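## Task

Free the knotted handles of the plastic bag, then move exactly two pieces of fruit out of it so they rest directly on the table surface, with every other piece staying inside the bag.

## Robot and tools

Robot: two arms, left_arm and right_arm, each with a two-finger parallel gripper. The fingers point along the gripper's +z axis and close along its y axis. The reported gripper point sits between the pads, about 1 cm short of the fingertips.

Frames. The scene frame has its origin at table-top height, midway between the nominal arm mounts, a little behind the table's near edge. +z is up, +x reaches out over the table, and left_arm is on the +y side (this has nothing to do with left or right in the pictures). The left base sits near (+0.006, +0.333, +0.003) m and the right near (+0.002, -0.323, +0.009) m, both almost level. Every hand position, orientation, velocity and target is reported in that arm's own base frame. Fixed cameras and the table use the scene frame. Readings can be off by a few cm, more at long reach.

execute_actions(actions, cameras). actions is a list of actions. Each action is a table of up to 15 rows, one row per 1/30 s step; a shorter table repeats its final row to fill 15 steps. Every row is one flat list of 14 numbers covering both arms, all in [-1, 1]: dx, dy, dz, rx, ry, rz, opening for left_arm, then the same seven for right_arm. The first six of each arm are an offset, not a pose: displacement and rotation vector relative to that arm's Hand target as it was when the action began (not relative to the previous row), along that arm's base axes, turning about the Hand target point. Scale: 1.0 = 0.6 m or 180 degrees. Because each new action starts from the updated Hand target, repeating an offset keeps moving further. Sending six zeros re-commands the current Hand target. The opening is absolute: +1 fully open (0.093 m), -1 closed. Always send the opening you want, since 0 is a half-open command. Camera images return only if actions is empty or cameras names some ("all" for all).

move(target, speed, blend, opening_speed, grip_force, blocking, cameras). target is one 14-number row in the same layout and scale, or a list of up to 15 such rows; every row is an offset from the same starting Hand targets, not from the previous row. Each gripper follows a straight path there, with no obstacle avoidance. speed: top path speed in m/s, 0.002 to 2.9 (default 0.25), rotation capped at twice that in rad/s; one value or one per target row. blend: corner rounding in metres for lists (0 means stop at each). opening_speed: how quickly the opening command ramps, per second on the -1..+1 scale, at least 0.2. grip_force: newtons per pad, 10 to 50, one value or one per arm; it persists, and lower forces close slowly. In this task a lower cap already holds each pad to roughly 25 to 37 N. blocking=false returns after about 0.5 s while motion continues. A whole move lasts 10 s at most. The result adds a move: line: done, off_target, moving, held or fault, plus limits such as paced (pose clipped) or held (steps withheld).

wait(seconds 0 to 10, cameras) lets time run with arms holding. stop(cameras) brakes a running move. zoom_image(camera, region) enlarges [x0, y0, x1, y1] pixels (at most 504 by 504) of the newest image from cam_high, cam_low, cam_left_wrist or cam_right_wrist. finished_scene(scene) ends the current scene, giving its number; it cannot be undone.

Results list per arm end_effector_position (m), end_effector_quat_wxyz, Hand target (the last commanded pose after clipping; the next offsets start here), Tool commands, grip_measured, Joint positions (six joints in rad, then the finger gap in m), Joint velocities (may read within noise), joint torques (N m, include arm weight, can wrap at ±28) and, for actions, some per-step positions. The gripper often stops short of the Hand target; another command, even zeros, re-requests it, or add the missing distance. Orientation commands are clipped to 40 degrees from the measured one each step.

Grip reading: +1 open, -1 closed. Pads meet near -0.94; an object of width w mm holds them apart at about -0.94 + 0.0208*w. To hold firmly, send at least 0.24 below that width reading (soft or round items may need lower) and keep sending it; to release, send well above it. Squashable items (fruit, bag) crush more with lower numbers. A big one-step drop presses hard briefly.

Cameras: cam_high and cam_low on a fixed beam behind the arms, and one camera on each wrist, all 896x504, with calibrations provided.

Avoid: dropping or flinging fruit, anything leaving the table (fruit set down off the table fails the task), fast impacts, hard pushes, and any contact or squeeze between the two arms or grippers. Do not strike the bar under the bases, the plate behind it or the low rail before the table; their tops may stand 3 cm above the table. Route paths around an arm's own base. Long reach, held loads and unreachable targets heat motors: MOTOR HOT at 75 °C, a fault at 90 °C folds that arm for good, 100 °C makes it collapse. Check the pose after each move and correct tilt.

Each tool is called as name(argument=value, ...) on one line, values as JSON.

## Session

execute_actions(actions=[])

zoom_image(camera="cam_high", region=[380, 110, 560, 270])

Scene clock: 0.00 s.
left_arm: end_effector_position=(+0.3868, -0.0039, +0.0857) grip_measured=+1.000 end_effector_quat_wxyz=(+0.587, -0.009, +0.808, +0.048) | right_arm: end_effector_position=(+0.3867, -0.0265, +0.0821) grip_measured=+1.000 end_effector_quat_wxyz=(+0.551, +0.024, +0.834, -0.024)
Joint positions: left_arm=[-0.082 1.607 0.328 0.964 -0.166 0.017 0.093] | right_arm=[-0.065 1.538 0.38 0.754 0.007 -0.012 0.093]
Joint velocities: within noise
Joint torques (N m): no reading
Heat: left arm: 25 °C; right arm: 26 °C.
Hand target: left_arm +0.3875, -0.0054, +0.0867; +0.588, -0.007, +0.808, +0.046 | right_arm +0.3887, -0.0247, +0.0860; +0.555, +0.022, +0.831, -0.022
Tool commands: left_gripper/opening=+1.0 right_gripper/opening=+1.0
camera_calibration:
cam_left_wrist: T_world_to_cam=[[0.0686596, -0.996827, -0.0402746, -0.0281183], [-0.666273, -0.0157698, -0.745541, 0.360973], [0.74254, 0.0780224, -0.665242, -0.144882], [0, 0, 0, 1]] pos_world=[0.350018, -0.0110326, 0.171606]
cam_right_wrist: T_world_to_cam=[[-0.0865711, -0.99537, 0.0417695, -0.000657367], [-0.751188, 0.037679, -0.659012, 0.385118], [0.654387, -0.0884282, -0.750971, -0.104223], [0, 0, 0, 1]] pos_world=[0.357441, -0.0243814, 0.175557]

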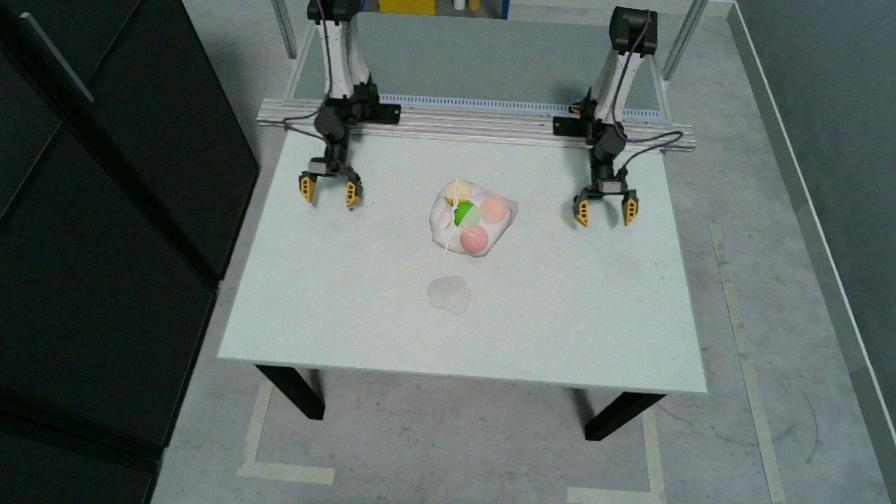

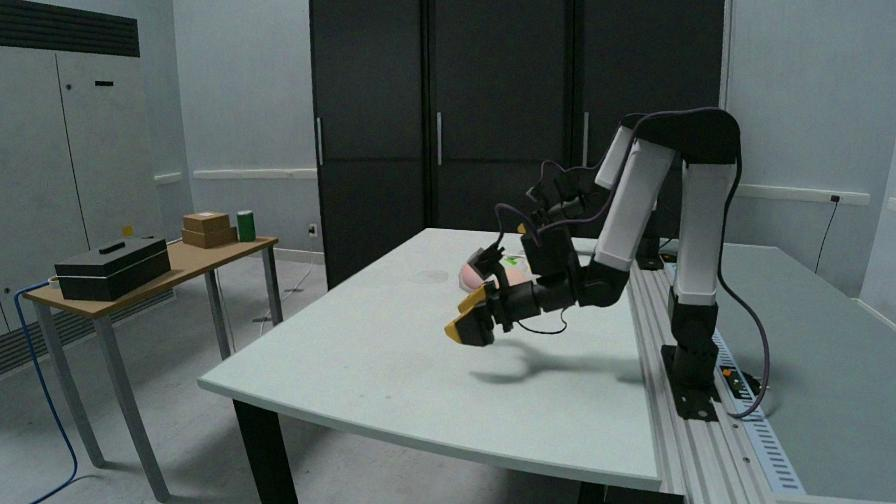

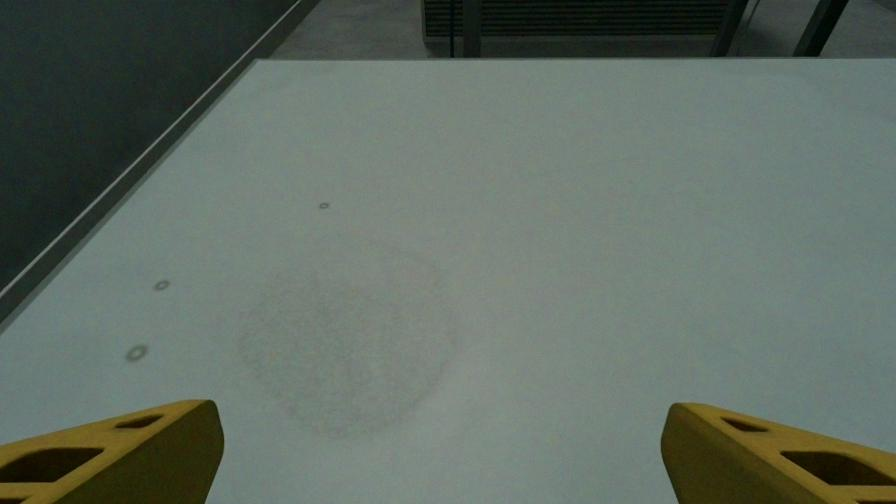

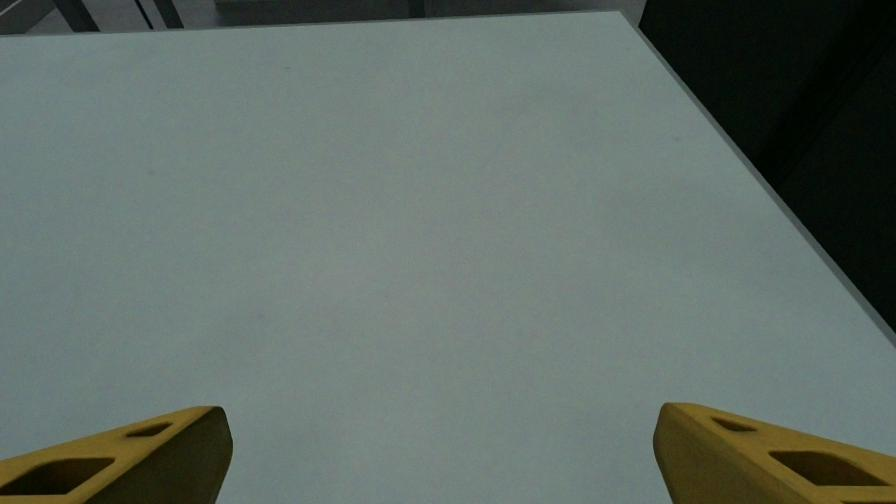

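Scaled by 2.800 from the camera's 896x504 image, which has a finer 1280x720 frame.

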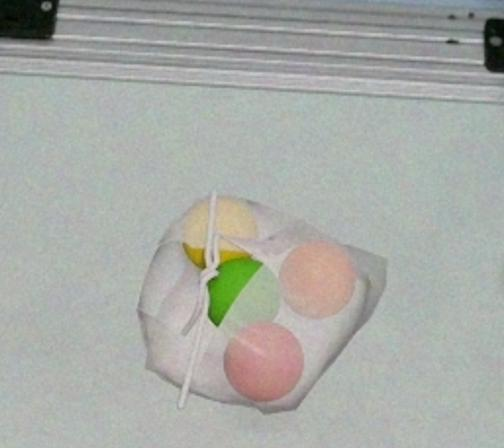

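move(target=[-0.146,-0.058,0.258,0.118,0.1537,-0.4046,1,-0.265,0.358,0.19,-0.0944,0.1635,0.324,1], cameras=["cam_left_wrist","cam_right_wrist"])

zoom_image(camera="cam_right_wrist", region=[200, 0, 700, 500])

Scene clock: 6.00 s.
left_arm: end_effector_position=(+0.2994, -0.0388, +0.2390) grip_measured=+1.000 end_effector_quat_wxyz=(+0.303, +0.568, +0.746, -0.171) | right_arm: end_effector_position=(+0.2295, +0.1861, +0.1947) grip_measured=+1.000 end_effector_quat_wxyz=(+0.275, -0.457, +0.837, +0.122)
Joint positions: left_arm=[0.238 1.527 1.538 -1.438 0.699 1.488 0.093] | right_arm=[0.569 1.154 1.072 -0.907 -0.197 -0.372 0.093]
Joint torques (N m): left_arm=[-0.7 -4.97 8.39 0.45 0.44 0.11] | right_arm=[0.23 -1.65 9.61 1.28 -0.12 -0.02]
Heat: left arm: 26 °C; right arm: 27 °C.
Hand target: left_arm +0.2998, -0.0403, +0.2415; +0.297, +0.577, +0.742, -0.169 | right_arm +0.2297, +0.1901, +0.1999; +0.274, -0.464, +0.833, +0.127
Off the commanded pose: left_arm 0.003 m, 1 deg | right_arm 0.007 m, 1 deg.
move: done
camera_calibration:
cam_left_wrist: T_world_to_cam=[[-0.94903, -0.308216, -0.0659227, 0.28687], [-0.278137, 0.917337, -0.284838, 0.226378], [0.148265, -0.251984, -0.956306, 0.259404], [0, 0, 0, 1]] pos_world=[0.296752, -0.0538807, 0.331462]
cam_right_wrist: T_world_to_cam=[[0.830026, -0.551818, 0.0809486, -0.107942], [-0.535682, -0.829181, -0.1597, 0.347949], [0.155246, 0.0891924, -0.983841, 0.228808], [0, 0, 0, 1]] pos_world=[0.240463, 0.20854, 0.289416]
Images, in order (width x height): cam_left_wrist 896x504, cam_right_wrist 896x504.

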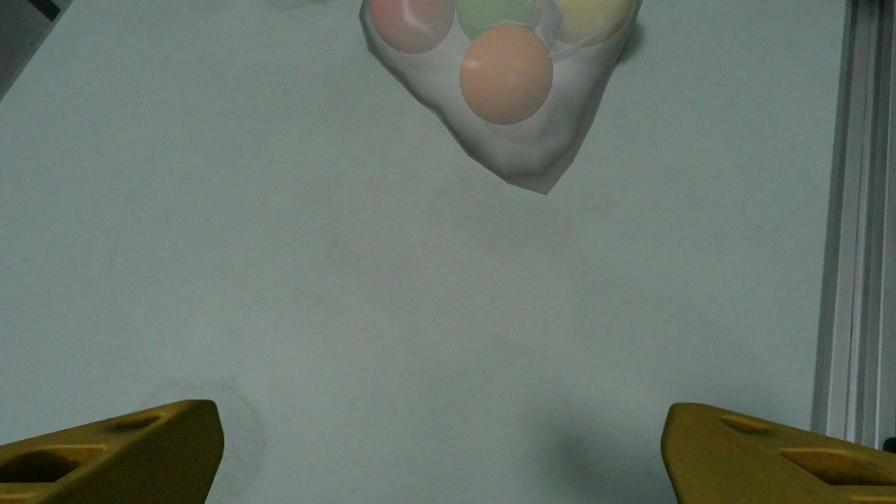

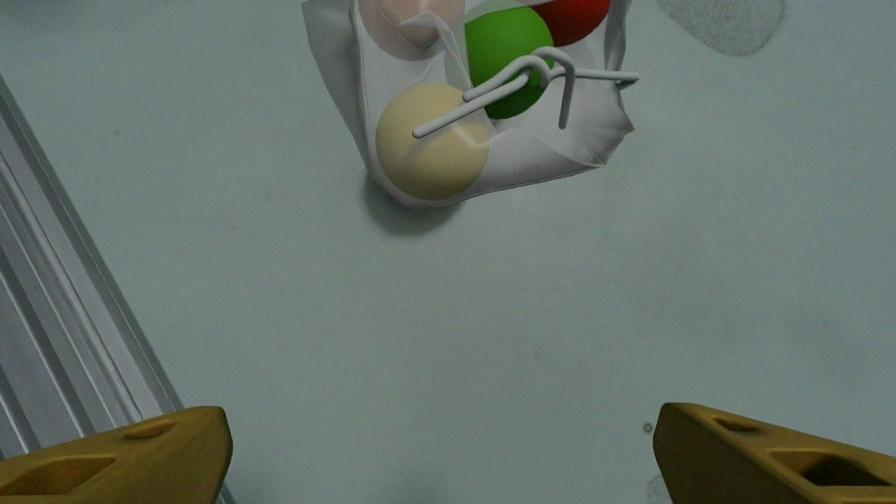

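Scaled by 1.008 from the camera's 896x504 image, which has a finer 1280x720 frame.

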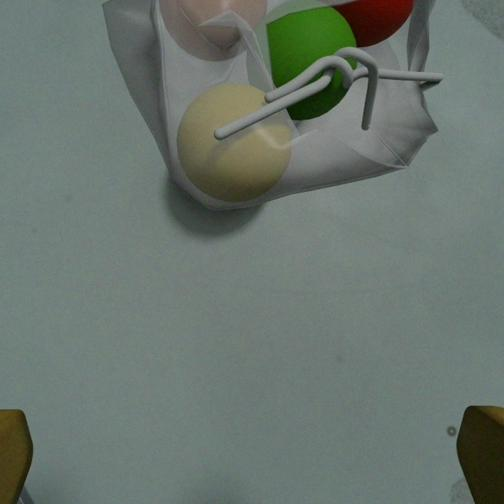

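move(target=[0,0,0,0,0,0,1,0.1,0.1,0.0,0,0,0,1], cameras=["cam_right_wrist"])

zoom_image(camera="cam_right_wrist", region=[320, 60, 600, 340])

Scene clock: 7.27 s.
left_arm: end_effector_position=(+0.2993, -0.0388, +0.2390) grip_measured=+1.000 end_effector_quat_wxyz=(+0.303, +0.569, +0.745, -0.171) | right_arm: end_effector_position=(+0.2825, +0.2429, +0.1927) grip_measured=+1.000 end_effector_quat_wxyz=(+0.260, -0.465, +0.837, +0.127)
Joint positions: left_arm=[0.238 1.527 1.538 -1.438 0.699 1.489 0.093] | right_arm=[0.628 1.466 1.303 -0.847 -0.182 -0.334 0.093]
Joint torques (N m): left_arm=[-0.75 -4.96 8.42 0.45 0.44 0.11] | right_arm=[0.31 -3.93 9.76 1.56 0.05 0.12]
Heat: left arm: 26 °C; right arm: 27 °C.
Hand target: left_arm +0.2999, -0.0403, +0.2415; +0.297, +0.577, +0.742, -0.169 | right_arm +0.2896, +0.2502, +0.2001; +0.274, -0.464, +0.833, +0.127
Off the commanded pose: left_arm 0.003 m, 1 deg | right_arm 0.013 m, 2 deg.
move: off_target (right_arm)
camera_calibration:
cam_right_wrist: T_world_to_cam=[[0.842641, -0.534676, 0.0638487, -0.124933], [-0.523262, -0.841044, -0.137265, 0.418094], [0.127092, 0.0822553, -0.988474, 0.224098], [0, 0, 0, 1]] pos_world=[0.295565, 0.266404, 0.286881]
Images, in order (width x height): cam_right_wrist 896x504.

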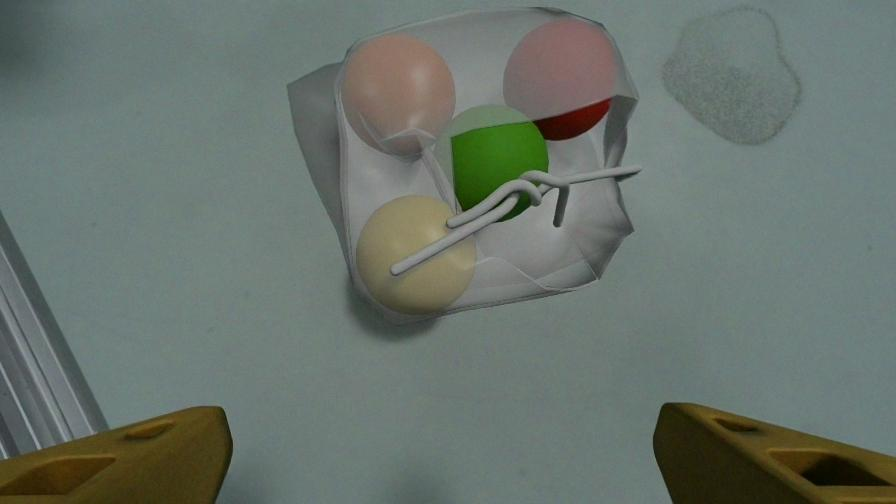

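Scaled by 1.800 from the camera's 896x504 image, which has a finer 1280x720 frame.

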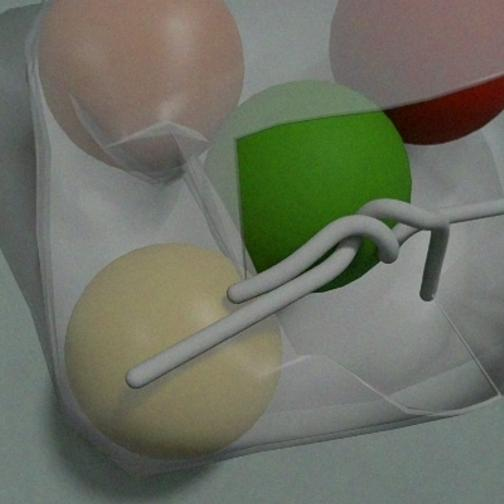

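move(target=[0,0,0,0,0,0,1,0.167,-0.017,-0.177,0,0,0,0], cameras=["cam_right_wrist"])

zoom_image(camera="cam_right_wrist", region=[250, 100, 650, 500])

Scene clock: 12.60 s.
left_arm: end_effector_position=(+0.2993, -0.0388, +0.2390) grip_measured=+1.000 end_effector_quat_wxyz=(+0.303, +0.569, +0.745, -0.171) | right_arm: end_effector_position=(+0.3829, +0.2328, +0.0895) grip_measured=+0.001 end_effector_quat_wxyz=(+0.261, -0.458, +0.841, +0.122)
Joint positions: left_arm=[0.238 1.527 1.538 -1.438 0.699 1.489 0.093] | right_arm=[0.449 1.823 1.279 -0.498 -0.261 -0.478 0.045]
Joint torques (N m): left_arm=[-0.75 -4.98 8.4 0.44 0.43 0.12] | right_arm=[0.03 -6.82 8.73 1.49 -0.15 -0.07]
Heat: left arm: 27 °C; right arm: 28 °C.
Hand target: left_arm +0.2999, -0.0403, +0.2415; +0.297, +0.577, +0.742, -0.169 | right_arm +0.3898, +0.2399, +0.0939; +0.274, -0.464, +0.833, +0.127
Off the commanded pose: left_arm 0.003 m, 1 deg | right_arm 0.011 m, 2 deg.
move: off_target (right_arm)
camera_calibration:
cam_right_wrist: T_world_to_cam=[[0.832663, -0.549534, 0.0684451, -0.201415], [-0.538079, -0.832074, -0.134623, 0.451372], [0.130931, 0.0752665, -0.98853, 0.110303], [0, 0, 0, 1]] pos_world=[0.396143, 0.256589, 0.183589]
Images, in order (width x height): cam_right_wrist 896x504.

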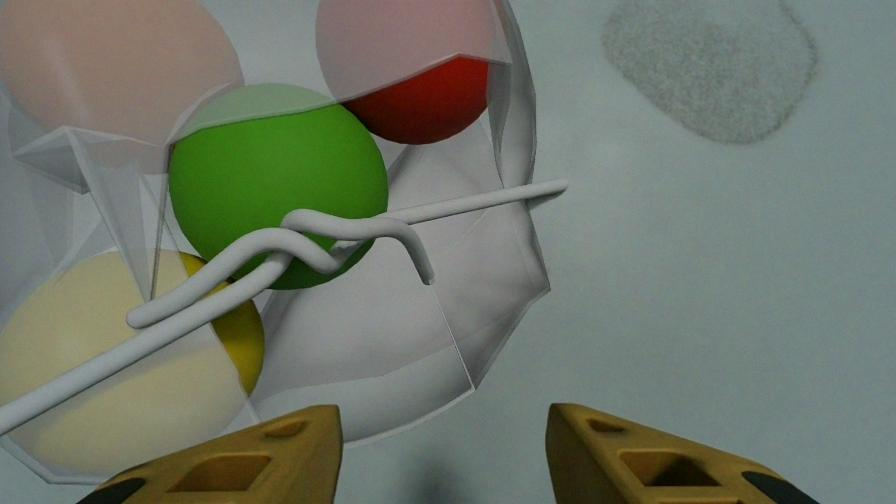

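Scaled by 1.260 from the camera's 896x504 image, which has a finer 1280x720 frame.

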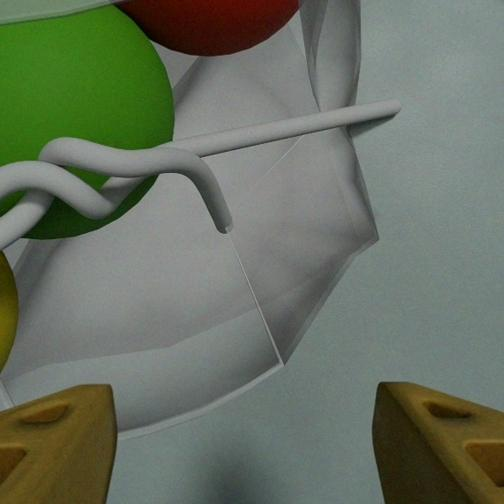

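move(target=[[0,0,0,0,0,0,1,0.039,0.067,-0.11,0,0,0,0],[0,0,0,0,0,0,1,0.039,0.067,-0.11,0,0,0,-1]], speed=0.12, cameras=["cam_right_wrist"])

zoom_image(camera="cam_right_wrist", region=[200, 100, 604, 504])

Scene clock: 15.00 s.
left_arm: end_effector_position=(+0.2993, -0.0388, +0.2390) grip_measured=+1.000 end_effector_quat_wxyz=(+0.303, +0.569, +0.745, -0.171) | right_arm: end_effector_position=(+0.4055, +0.2715, +0.0265) grip_measured=-0.985 end_effector_quat_wxyz=(+0.263, -0.463, +0.837, +0.128)
Joint positions: left_arm=[0.238 1.527 1.538 -1.438 0.699 1.489 0.093] | right_arm=[0.505 2.046 1.315 -0.295 -0.248 -0.437 0]
Joint torques (N m): left_arm=[-0.69 -4.96 8.38 0.44 0.43 0.12] | right_arm=[0.55 -7.46 8.95 1.5 0.03 0.13]
Heat: left arm: 27 °C; right arm: 28 °C.
Hand target: left_arm +0.2999, -0.0403, +0.2415; +0.297, +0.577, +0.742, -0.169 | right_arm +0.4132, +0.2801, +0.0277; +0.274, -0.464, +0.833, +0.126
Off the commanded pose: left_arm 0.003 m, 1 deg | right_arm 0.012 m, 1 deg.
move: off_target (right_arm); target 2's new opening was sent with right_arm's hand 0.012 m and 1 deg from that target
camera_calibration:
cam_right_wrist: T_world_to_cam=[[0.840642, -0.537901, 0.0631179, -0.20083], [-0.525729, -0.83846, -0.143506, 0.484145], [0.130114, 0.087454, -0.987635, 0.0392124], [0, 0, 0, 1]] pos_world=[0.418253, 0.29448, 0.120881]
Images, in order (width x height): cam_right_wrist 896x504.

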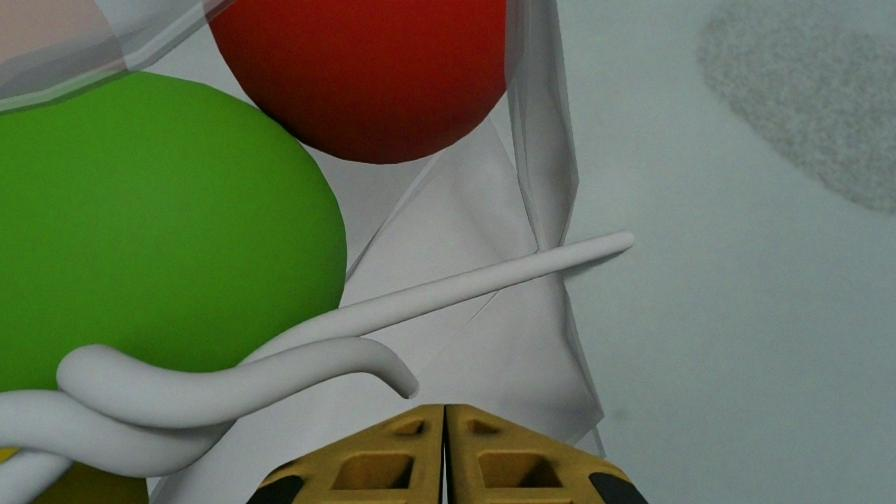

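Scaled by 1.248 from the camera's 896x504 image, which has a finer 1280x720 frame.

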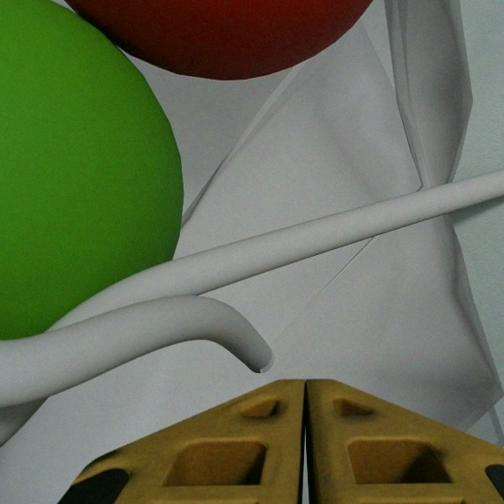

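move(target=[[0,0,0,0,0,0,1,0,0,0.02,0,0,0,0],[0,0,0,0,0,0,1,0.011,0.037,0.005,0,0,0,0],[0,0,0,0,0,0,1,0.011,0.037,0.005,0,0,0,-1]], speed=0.1, cameras=["cam_right_wrist"])

zoom_image(camera="cam_right_wrist", region=[200, 100, 604, 504])

Scene clock: 17.93 s.
left_arm: end_effector_position=(+0.2993, -0.0388, +0.2390) grip_measured=+1.000 end_effector_quat_wxyz=(+0.303, +0.569, +0.745, -0.171) | right_arm: end_effector_position=(+0.4165, +0.2960, +0.0325) grip_measured=-0.985 end_effector_quat_wxyz=(+0.274, -0.463, +0.833, +0.128)
Joint positions: left_arm=[0.238 1.527 1.538 -1.438 0.699 1.489 0.093] | right_arm=[0.544 2.097 1.407 -0.304 -0.227 -0.404 0]
Joint torques (N m): left_arm=[-0.69 -5.01 8.44 0.46 0.42 0.12] | right_arm=[0.5 -7.77 9.32 1.31 0.04 0.15]
Heat: left arm: 27 °C; right arm: 28 °C.
Hand target: left_arm +0.2999, -0.0403, +0.2415; +0.297, +0.577, +0.742, -0.169 | right_arm +0.4199, +0.3022, +0.0307; +0.274, -0.464, +0.833, +0.126
Off the commanded pose: left_arm 0.003 m, 1 deg | right_arm 0.007 m, 0 deg.
move: done
camera_calibration:
cam_right_wrist: T_world_to_cam=[[0.839509, -0.538122, 0.075164, -0.197193], [-0.521834, -0.837058, -0.164387, 0.510054], [0.151377, 0.0987815, -0.983528, 0.0292197], [0, 0, 0, 1]] pos_world=[0.427285, 0.317944, 0.127407]
Images, in order (width x height): cam_right_wrist 896x504.

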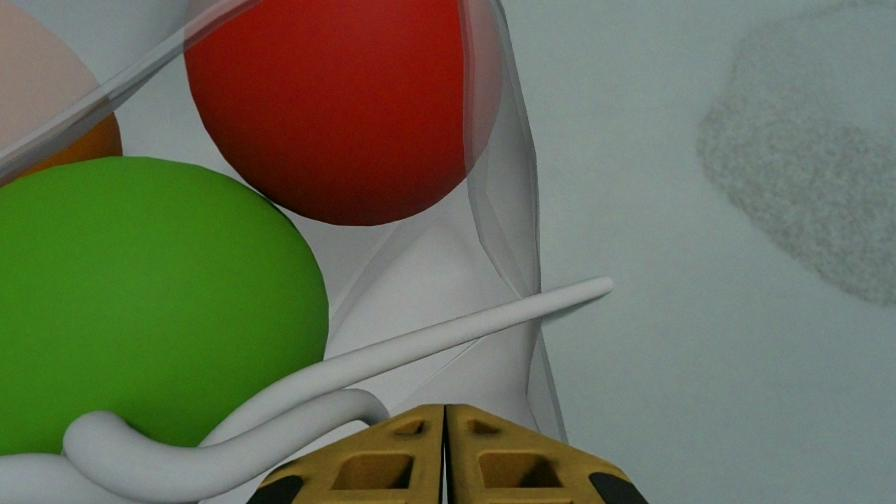

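Scaled by 1.248 from the camera's 896x504 image, which has a finer 1280x720 frame.

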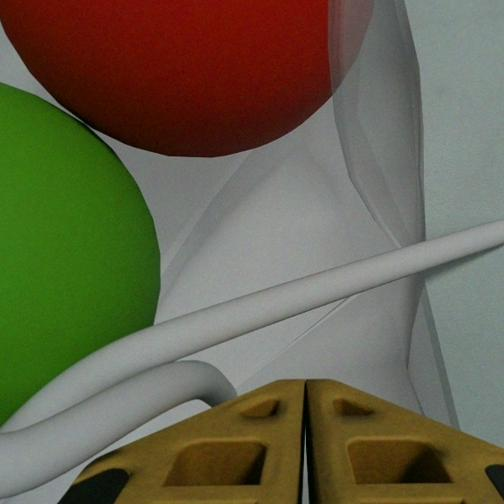

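move(target=[[0,0,0,0,0,0,1,-0.01,-0.02,0.05,0,0,0,-0.2],[0,0,0,0,0,0,1,-0.022,0.012,-0.018,0,0,0,-0.2],[0,0,0,0,0,0,1,-0.022,0.012,-0.018,0,0,0,-1]], speed=0.1, cameras=["cam_right_wrist"])

zoom_image(camera="cam_right_wrist", region=[200, 100, 604, 504])

Scene clock: 21.17 s.
left_arm: end_effector_position=(+0.2993, -0.0388, +0.2390) grip_measured=+1.000 end_effector_quat_wxyz=(+0.303, +0.569, +0.745, -0.171) | right_arm: end_effector_position=(+0.4097, +0.3066, +0.0329) grip_measured=-0.985 end_effector_quat_wxyz=(+0.281, -0.463, +0.831, +0.128)
Joint positions: left_arm=[0.238 1.527 1.538 -1.438 0.699 1.489 0.093] | right_arm=[0.574 2.089 1.387 -0.273 -0.21 -0.378 0]
Joint torques (N m): left_arm=[-0.69 -5.01 8.35 0.43 0.43 0.12] | right_arm=[0.57 -7.56 5.79 1.58 0.05 0.13]
Heat: left arm: 28 °C; right arm: 29 °C.
Hand target: left_arm +0.2999, -0.0403, +0.2415; +0.297, +0.577, +0.742, -0.169 | right_arm +0.4066, +0.3095, +0.0199; +0.274, -0.464, +0.833, +0.127
Off the commanded pose: left_arm 0.003 m, 1 deg | right_arm 0.014 m, 1 deg.
move: off_target (right_arm); target 3's new opening was sent with right_arm's hand 0.013 m and 1 deg from that target
camera_calibration:
cam_right_wrist: T_world_to_cam=[[0.838179, -0.539332, 0.0810963, -0.185066], [-0.520473, -0.835422, -0.176574, 0.514731], [0.162981, 0.105792, -0.980941, 0.0225522], [0, 0, 0, 1]] pos_world=[0.419347, 0.32782, 0.128019]
Images, in order (width x height): cam_right_wrist 896x504.

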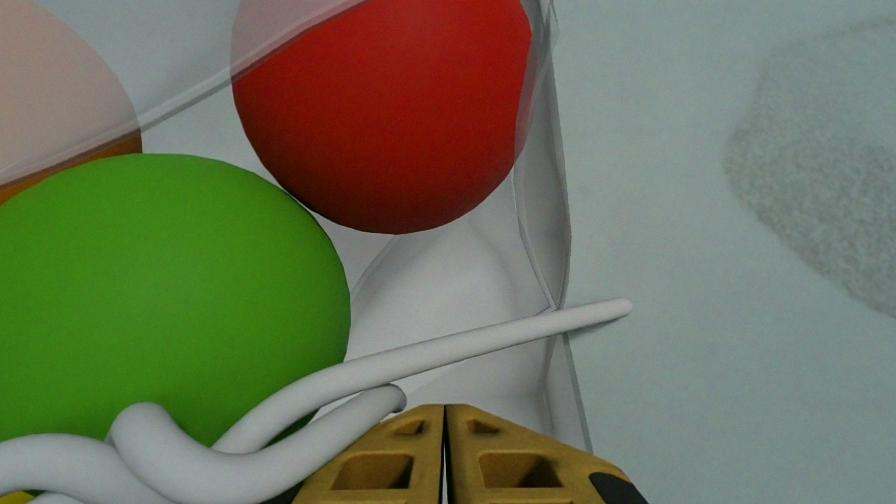

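Scaled by 1.248 from the camera's 896x504 image, which has a finer 1280x720 frame.

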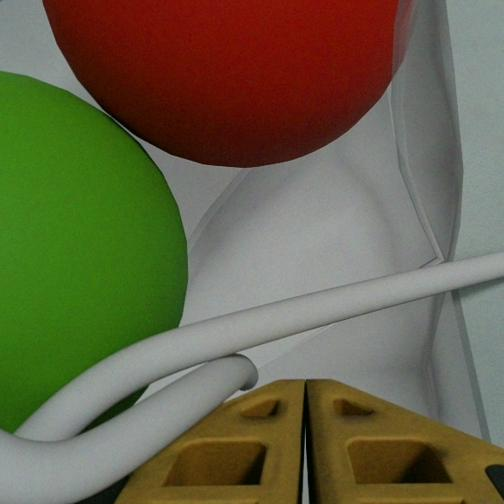

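move(target=[0,0,0,0,0,0,1,0,-0.03,0.07,0,0,0,-1], speed=0.1, cameras=["cam_right_wrist","cam_high"])

zoom_image(camera="cam_right_wrist", region=[200, 100, 604, 504])

Scene clock: 23.17 s.
left_arm: end_effector_position=(+0.2993, -0.0388, +0.2390) grip_measured=+1.000 end_effector_quat_wxyz=(+0.303, +0.569, +0.745, -0.171) | right_arm: end_effector_position=(+0.4034, +0.2862, +0.0388) grip_measured=-0.985 end_effector_quat_wxyz=(+0.254, -0.460, +0.842, +0.121)
Joint positions: left_arm=[0.238 1.527 1.538 -1.438 0.699 1.489 0.093] | right_arm=[0.546 2.05 1.387 -0.373 -0.21 -0.395 0]
Joint torques (N m): left_arm=[-0.69 -4.97 8.43 0.45 0.44 0.12] | right_arm=[-0.12 -12.27 8.62 1.19 -0.16 -0.04]
Heat: left arm: 28 °C; right arm: 29 °C.
Hand target: left_arm +0.2999, -0.0403, +0.2415; +0.297, +0.577, +0.742, -0.169 | right_arm +0.4066, +0.2915, +0.0620; +0.274, -0.464, +0.833, +0.127
Off the commanded pose: left_arm 0.003 m, 1 deg | right_arm 0.024 m, 3 deg.
move: off_target (right_arm)
camera_calibration:
cam_right_wrist: T_world_to_cam=[[0.834089, -0.54783, 0.0646401, -0.18659], [-0.538343, -0.833954, -0.121274, 0.500088], [0.120344, 0.0663544, -0.990512, 0.0604433], [0, 0, 0, 1]] pos_world=[0.417577, 0.31082, 0.132579]
Images, in order (width x height): cam_high 896x504, cam_right_wrist 896x504.

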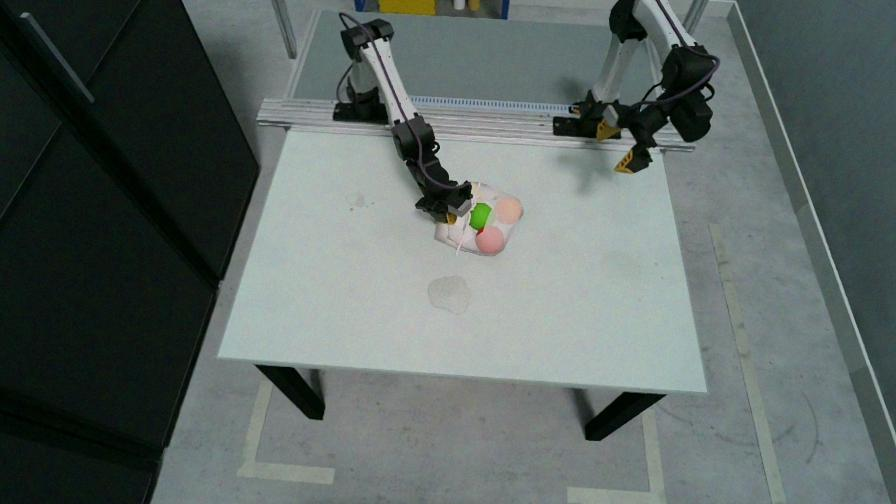

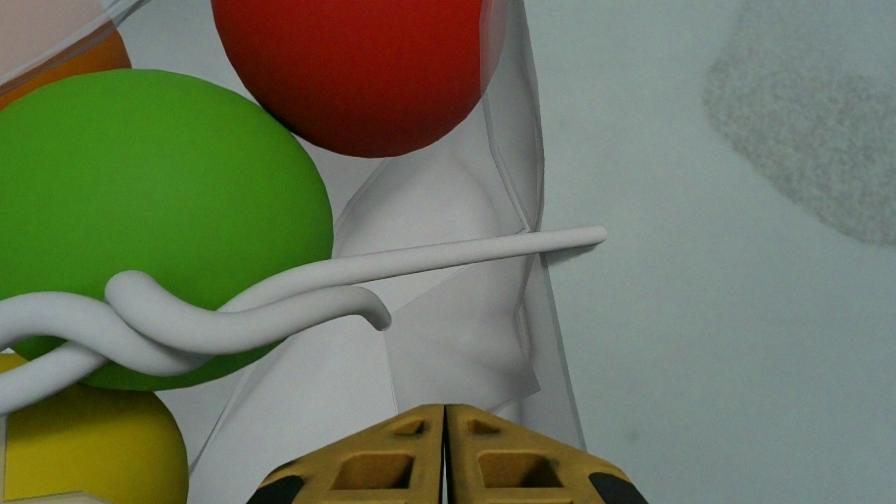

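Scaled by 1.248 from the camera's 896x504 image, which has a finer 1280x720 frame.

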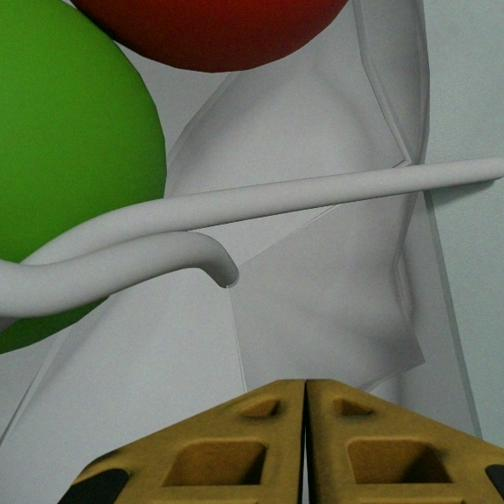

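move(target=[[0,0,0,0,0,0,1,0,0.02,-0.04,0,0,0,-1],[0,0,0,0,0,0,1,0,0.02,-0.04,0,0,0,0],[0,0,0,0,0,0,1,-0.01,-0.06,0.1,0,0,0,0.2]], speed=0.12, cameras=["cam_right_wrist","cam_low"])

zoom_image(camera="cam_low", region=[450, 200, 570, 320])

Scene clock: 28.97 s.
left_arm: end_effector_position=(+0.2993, -0.0388, +0.2390) grip_measured=+1.000 end_effector_quat_wxyz=(+0.303, +0.569, +0.745, -0.171) | right_arm: end_effector_position=(+0.3990, +0.2514, +0.1006) grip_measured=+0.199 end_effector_quat_wxyz=(+0.255, -0.459, +0.842, +0.122)
Joint positions: left_arm=[0.238 1.527 1.538 -1.438 0.699 1.489 0.093] | right_arm=[0.474 1.902 1.434 -0.582 -0.249 -0.457 0.055]
Joint torques (N m): left_arm=[-0.69 -4.97 8.46 0.44 0.43 0.11] | right_arm=[-0.1 -10.99 9.25 1.16 -0.18 -0.03]
Heat: left arm: 28 °C; right arm: 29 °C.
Hand target: left_arm +0.2999, -0.0403, +0.2415; +0.297, +0.577, +0.742, -0.169 | right_arm +0.4006, +0.2554, +0.1219; +0.274, -0.464, +0.833, +0.127
Off the commanded pose: left_arm 0.003 m, 1 deg | right_arm 0.022 m, 3 deg.
move: off_target (right_arm); target 3's new opening was sent with right_arm's hand 0.022 m and 3 deg from that target
camera_calibration:
cam_right_wrist: T_world_to_cam=[[0.834131, -0.547981, 0.0627891, -0.205717], [-0.538343, -0.833618, -0.123562, 0.476382], [0.120052, 0.0692649, -0.990348, 0.123892], [0, 0, 0, 1]] pos_world=[0.413178, 0.275811, 0.194476]
Images, in order (width x height): cam_low 896x504, cam_right_wrist 896x504.

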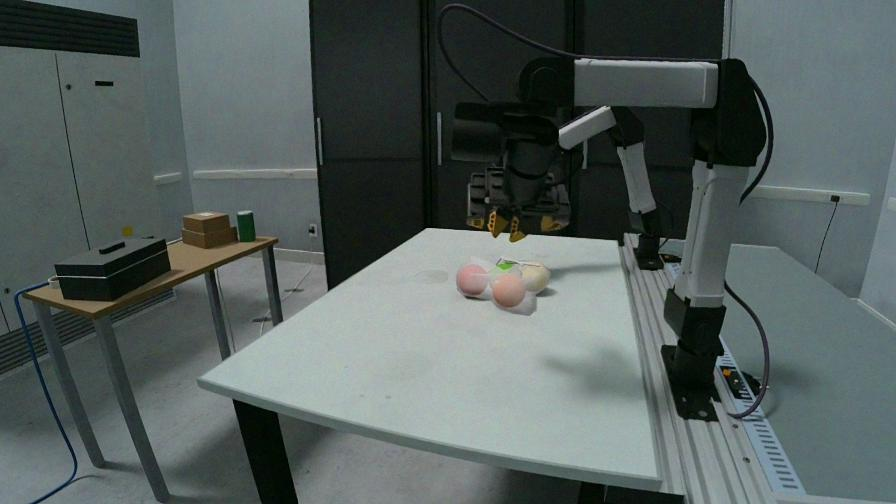

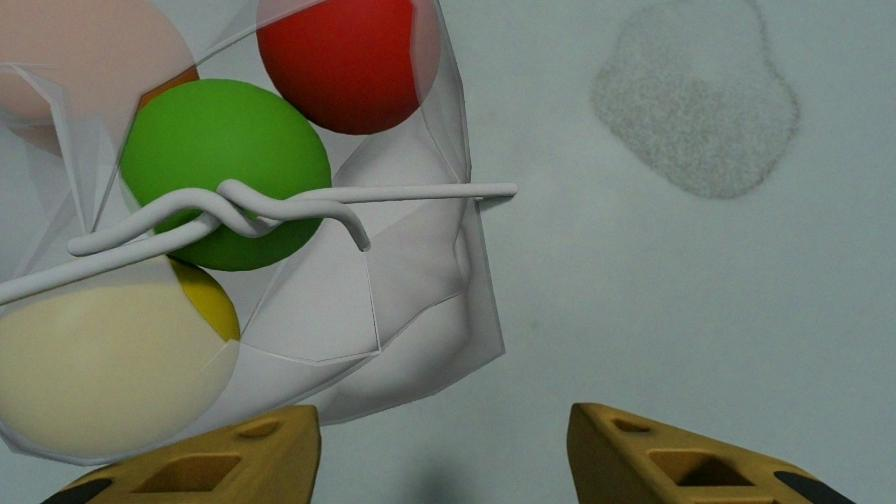

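Scaled by 4.200 from the camera's 896x504 image, which has a finer 1280x720 frame.

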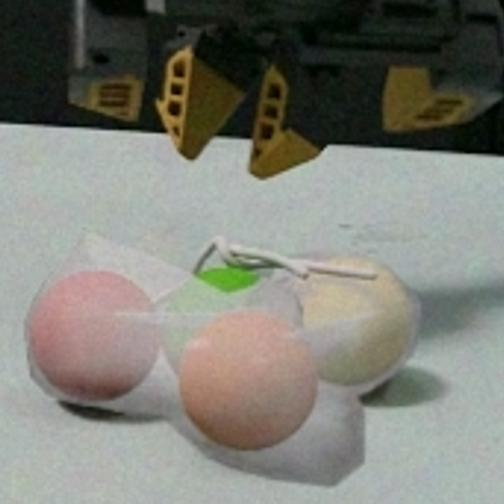

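move(target=[[0,0,0,0,0,0,1,-0.021,0.037,-0.05,0,0,0,0.2],[0,0,0,0,0,0,1,0.009,0.089,-0.137,0,0,0,0.2]], speed=0.12, cameras=["cam_right_wrist"])

Scene clock: 33.13 s.
left_arm: end_effector_position=(+0.2993, -0.0388, +0.2390) grip_measured=+1.000 end_effector_quat_wxyz=(+0.303, +0.569, +0.745, -0.171) | right_arm: end_effector_position=(+0.3981, +0.2991, +0.0362) grip_measured=+0.199 end_effector_quat_wxyz=(+0.260, -0.464, +0.837, +0.127)
Joint positions: left_arm=[0.238 1.527 1.538 -1.438 0.699 1.489 0.093] | right_arm=[0.573 2.057 1.377 -0.339 -0.211 -0.378 0.055]
Joint torques (N m): left_arm=[-0.7 -5 8.39 0.45 0.46 0.13] | right_arm=[0.55 -7.87 9.28 1.56 0.05 0.13]
Heat: left arm: 29 °C; right arm: 30 °C.
Hand target: left_arm +0.2999, -0.0403, +0.2415; +0.297, +0.577, +0.742, -0.169 | right_arm +0.4061, +0.3088, +0.0397; +0.274, -0.464, +0.833, +0.127
Off the commanded pose: left_arm 0.003 m, 1 deg | right_arm 0.013 m, 2 deg.
move: off_target (right_arm)
camera_calibration:
cam_right_wrist: T_world_to_cam=[[0.841136, -0.537236, 0.0621972, -0.180821], [-0.52594, -0.839354, -0.137375, 0.505051], [0.126008, 0.0828391, -0.988564, 0.0504267], [0, 0, 0, 1]] pos_world=[0.411367, 0.322596, 0.130478]
Images, in order (width x height): cam_right_wrist 896x504.

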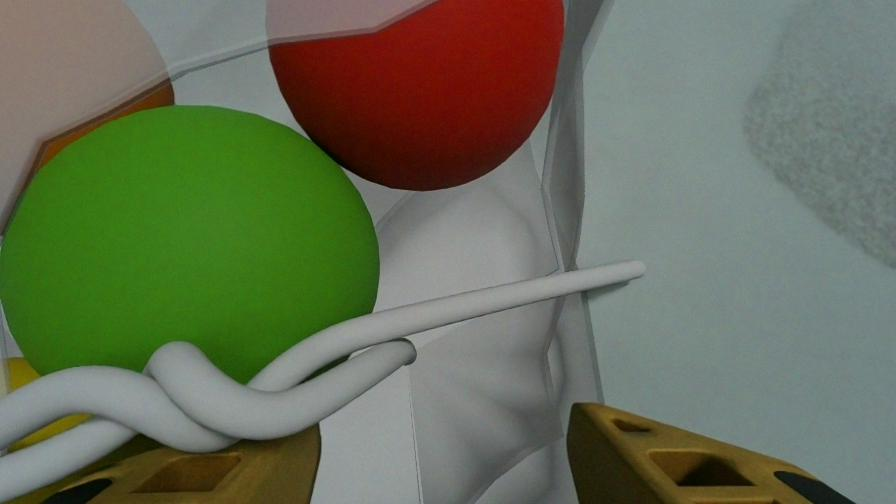

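move(target=[[0,0,0,0,0,0,1,0.015,0.03,0.0,0,0,0,-0.2],[0,0,0,0,0,0,1,0.015,0.03,0.0,0,0,0,-1]], speed=0.08, cameras=["cam_right_wrist"])

zoom_image(camera="cam_right_wrist", region=[200, 100, 604, 504])

Scene clock: 35.13 s.
left_arm: end_effector_position=(+0.2993, -0.0388, +0.2390) grip_measured=+1.000 end_effector_quat_wxyz=(+0.303, +0.569, +0.745, -0.171) | right_arm: end_effector_position=(+0.4140, +0.3199, +0.0431) grip_measured=-0.985 end_effector_quat_wxyz=(+0.278, -0.462, +0.833, +0.127)
Joint positions: left_arm=[0.238 1.527 1.538 -1.438 0.699 1.489 0.093] | right_arm=[0.596 2.113 1.473 -0.339 -0.194 -0.358 0]
Joint torques (N m): left_arm=[-0.68 -4.92 8.4 0.45 0.44 0.12] | right_arm=[0.59 -7.88 9.37 1.31 0.04 0.12]
Heat: left arm: 29 °C; right arm: 30 °C.
Hand target: left_arm +0.2999, -0.0403, +0.2415; +0.297, +0.577, +0.742, -0.169 | right_arm +0.4150, +0.3269, +0.0398; +0.274, -0.464, +0.833, +0.127
Off the commanded pose: left_arm 0.003 m, 1 deg | right_arm 0.008 m, 0 deg.
move: done
camera_calibration:
cam_right_wrist: T_world_to_cam=[[0.83721, -0.541002, 0.079974, -0.181416], [-0.523467, -0.835083, -0.169173, 0.530745], [0.158308, 0.0997699, -0.982336, 0.0344275], [0, 0, 0, 1]] pos_world=[0.42426, 0.341634, 0.138116]
Images, in order (width x height): cam_right_wrist 896x504.

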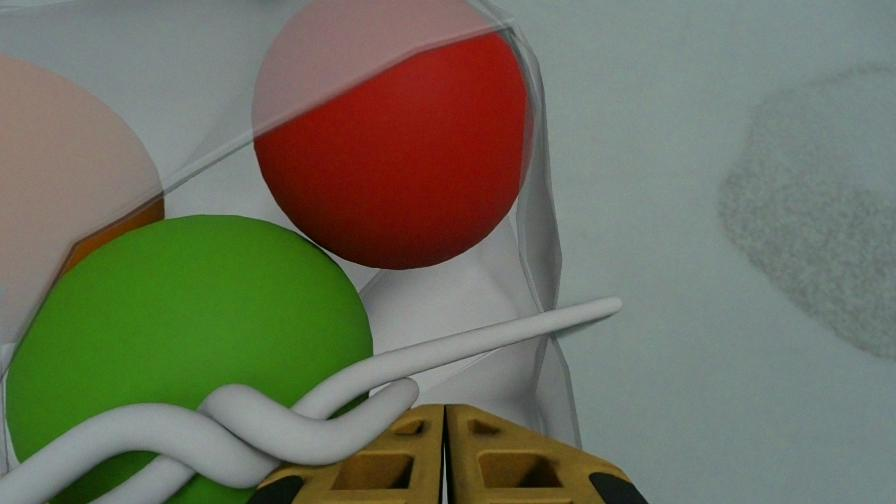

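Scaled by 1.248 from the camera's 896x504 image, which has a finer 1280x720 frame.

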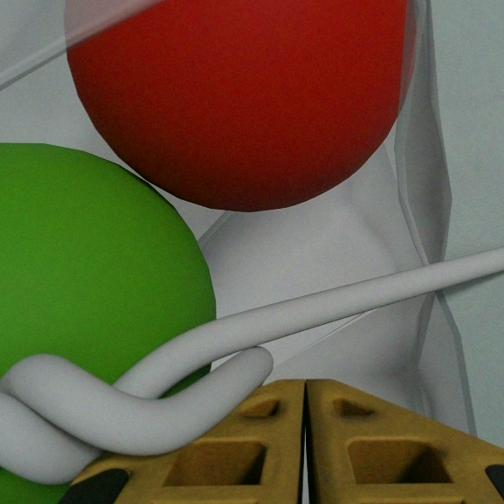

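move(target=[[0,0,0,0,0,0,1,0,0,0,0,0,0,-0.2],[0,0,0,0,0,0,1,-0.035,-0.06,0.005,0,0,0,0],[0,0,0,0,0,0,1,-0.035,-0.06,0.05,0,0,0,0]], speed=0.1, cameras=["cam_right_wrist"])

Scene clock: 39.00 s.
left_arm: end_effector_position=(+0.2993, -0.0388, +0.2390) grip_measured=+1.000 end_effector_quat_wxyz=(+0.303, +0.569, +0.745, -0.171) | right_arm: end_effector_position=(+0.3898, +0.2849, +0.0454) grip_measured=-0.001 end_effector_quat_wxyz=(+0.252, -0.460, +0.843, +0.120)
Joint positions: left_arm=[0.238 1.527 1.538 -1.438 0.699 1.489 0.093] | right_arm=[0.561 1.999 1.342 -0.38 -0.202 -0.382 0.045]
Joint torques (N m): left_arm=[-0.68 -4.96 8.42 0.44 0.43 0.11] | right_arm=[-0.03 -11.86 9.01 1.18 -0.14 -0.01]
Heat: left arm: 29 °C; right arm: 30 °C.
Hand target: left_arm +0.2999, -0.0403, +0.2415; +0.297, +0.577, +0.742, -0.169 | right_arm +0.3941, +0.2908, +0.0697; +0.274, -0.464, +0.833, +0.126
Off the commanded pose: left_arm 0.003 m, 1 deg | right_arm 0.025 m, 3 deg.
move: off_target (right_arm); target 2's new opening was sent with right_arm's hand 0.017 m and 3 deg from that target
camera_calibration:
cam_right_wrist: T_world_to_cam=[[0.834513, -0.547302, 0.0636303, -0.176607], [-0.538411, -0.834541, -0.116854, 0.492575], [0.117057, 0.0632571, -0.991109, 0.0709089], [0, 0, 0, 1]] pos_world=[0.404288, 0.309931, 0.139075]
Images, in order (width x height): cam_right_wrist 896x504.

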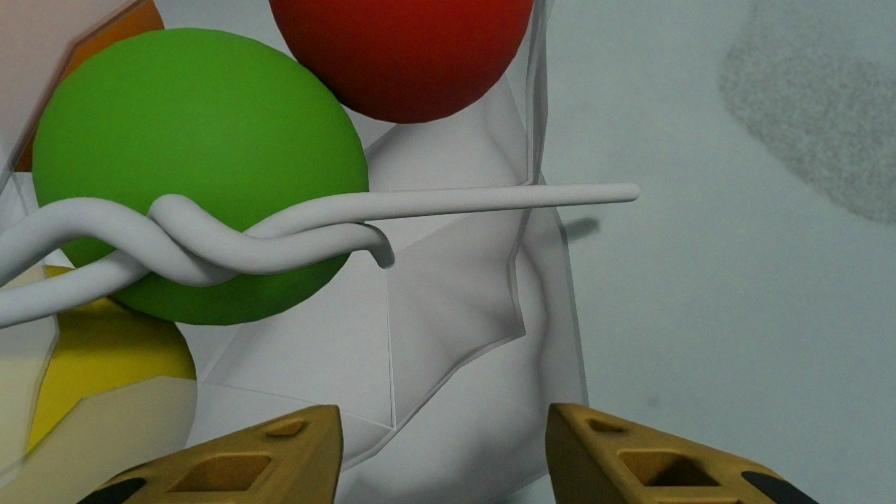

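move(target=[[0,0,0,0,0,0,1,0,0,0.06,0,0,0,0],[0,0,0,0,0,0,1,0.008,0.05,0.03,0,0,0,0],[0,0,0,0,0,0,1,0.017,0.065,-0.013,0,0,0,0]], speed=0.1, cameras=["cam_right_wrist"])

Scene clock: 43.40 s.
left_arm: end_effector_position=(+0.2993, -0.0388, +0.2390) grip_measured=+1.000 end_effector_quat_wxyz=(+0.303, +0.569, +0.745, -0.171) | right_arm: end_effector_position=(+0.3999, +0.3211, +0.0625) grip_measured=-0.001 end_effector_quat_wxyz=(+0.265, -0.463, +0.836, +0.127)
Joint positions: left_arm=[0.238 1.527 1.538 -1.438 0.699 1.489 0.093] | right_arm=[0.616 2.061 1.488 -0.429 -0.186 -0.342 0.045]
Joint torques (N m): left_arm=[-0.75 -4.97 8.43 0.44 0.44 0.12] | right_arm=[0.73 -7.95 8.64 1.6 0.05 0.14]
Heat: left arm: 30 °C; right arm: 31 °C.
Hand target: left_arm +0.2999, -0.0403, +0.2415; +0.297, +0.577, +0.742, -0.169 | right_arm +0.4042, +0.3299, +0.0619; +0.274, -0.464, +0.833, +0.126
Off the commanded pose: left_arm 0.003 m, 1 deg | right_arm 0.010 m, 1 deg.
move: done
camera_calibration:
cam_right_wrist: T_world_to_cam=[[0.839858, -0.538509, 0.0681578, -0.171484], [-0.525517, -0.838111, -0.146295, 0.527996], [0.135905, 0.0870488, -0.98689, 0.0688625], [0, 0, 0, 1]] pos_world=[0.412134, 0.34418, 0.156891]
Images, in order (width x height): cam_right_wrist 896x504.

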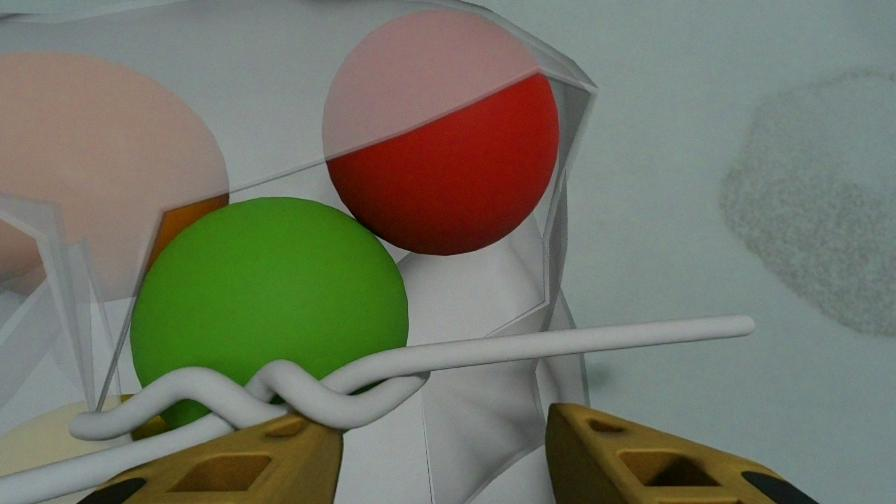

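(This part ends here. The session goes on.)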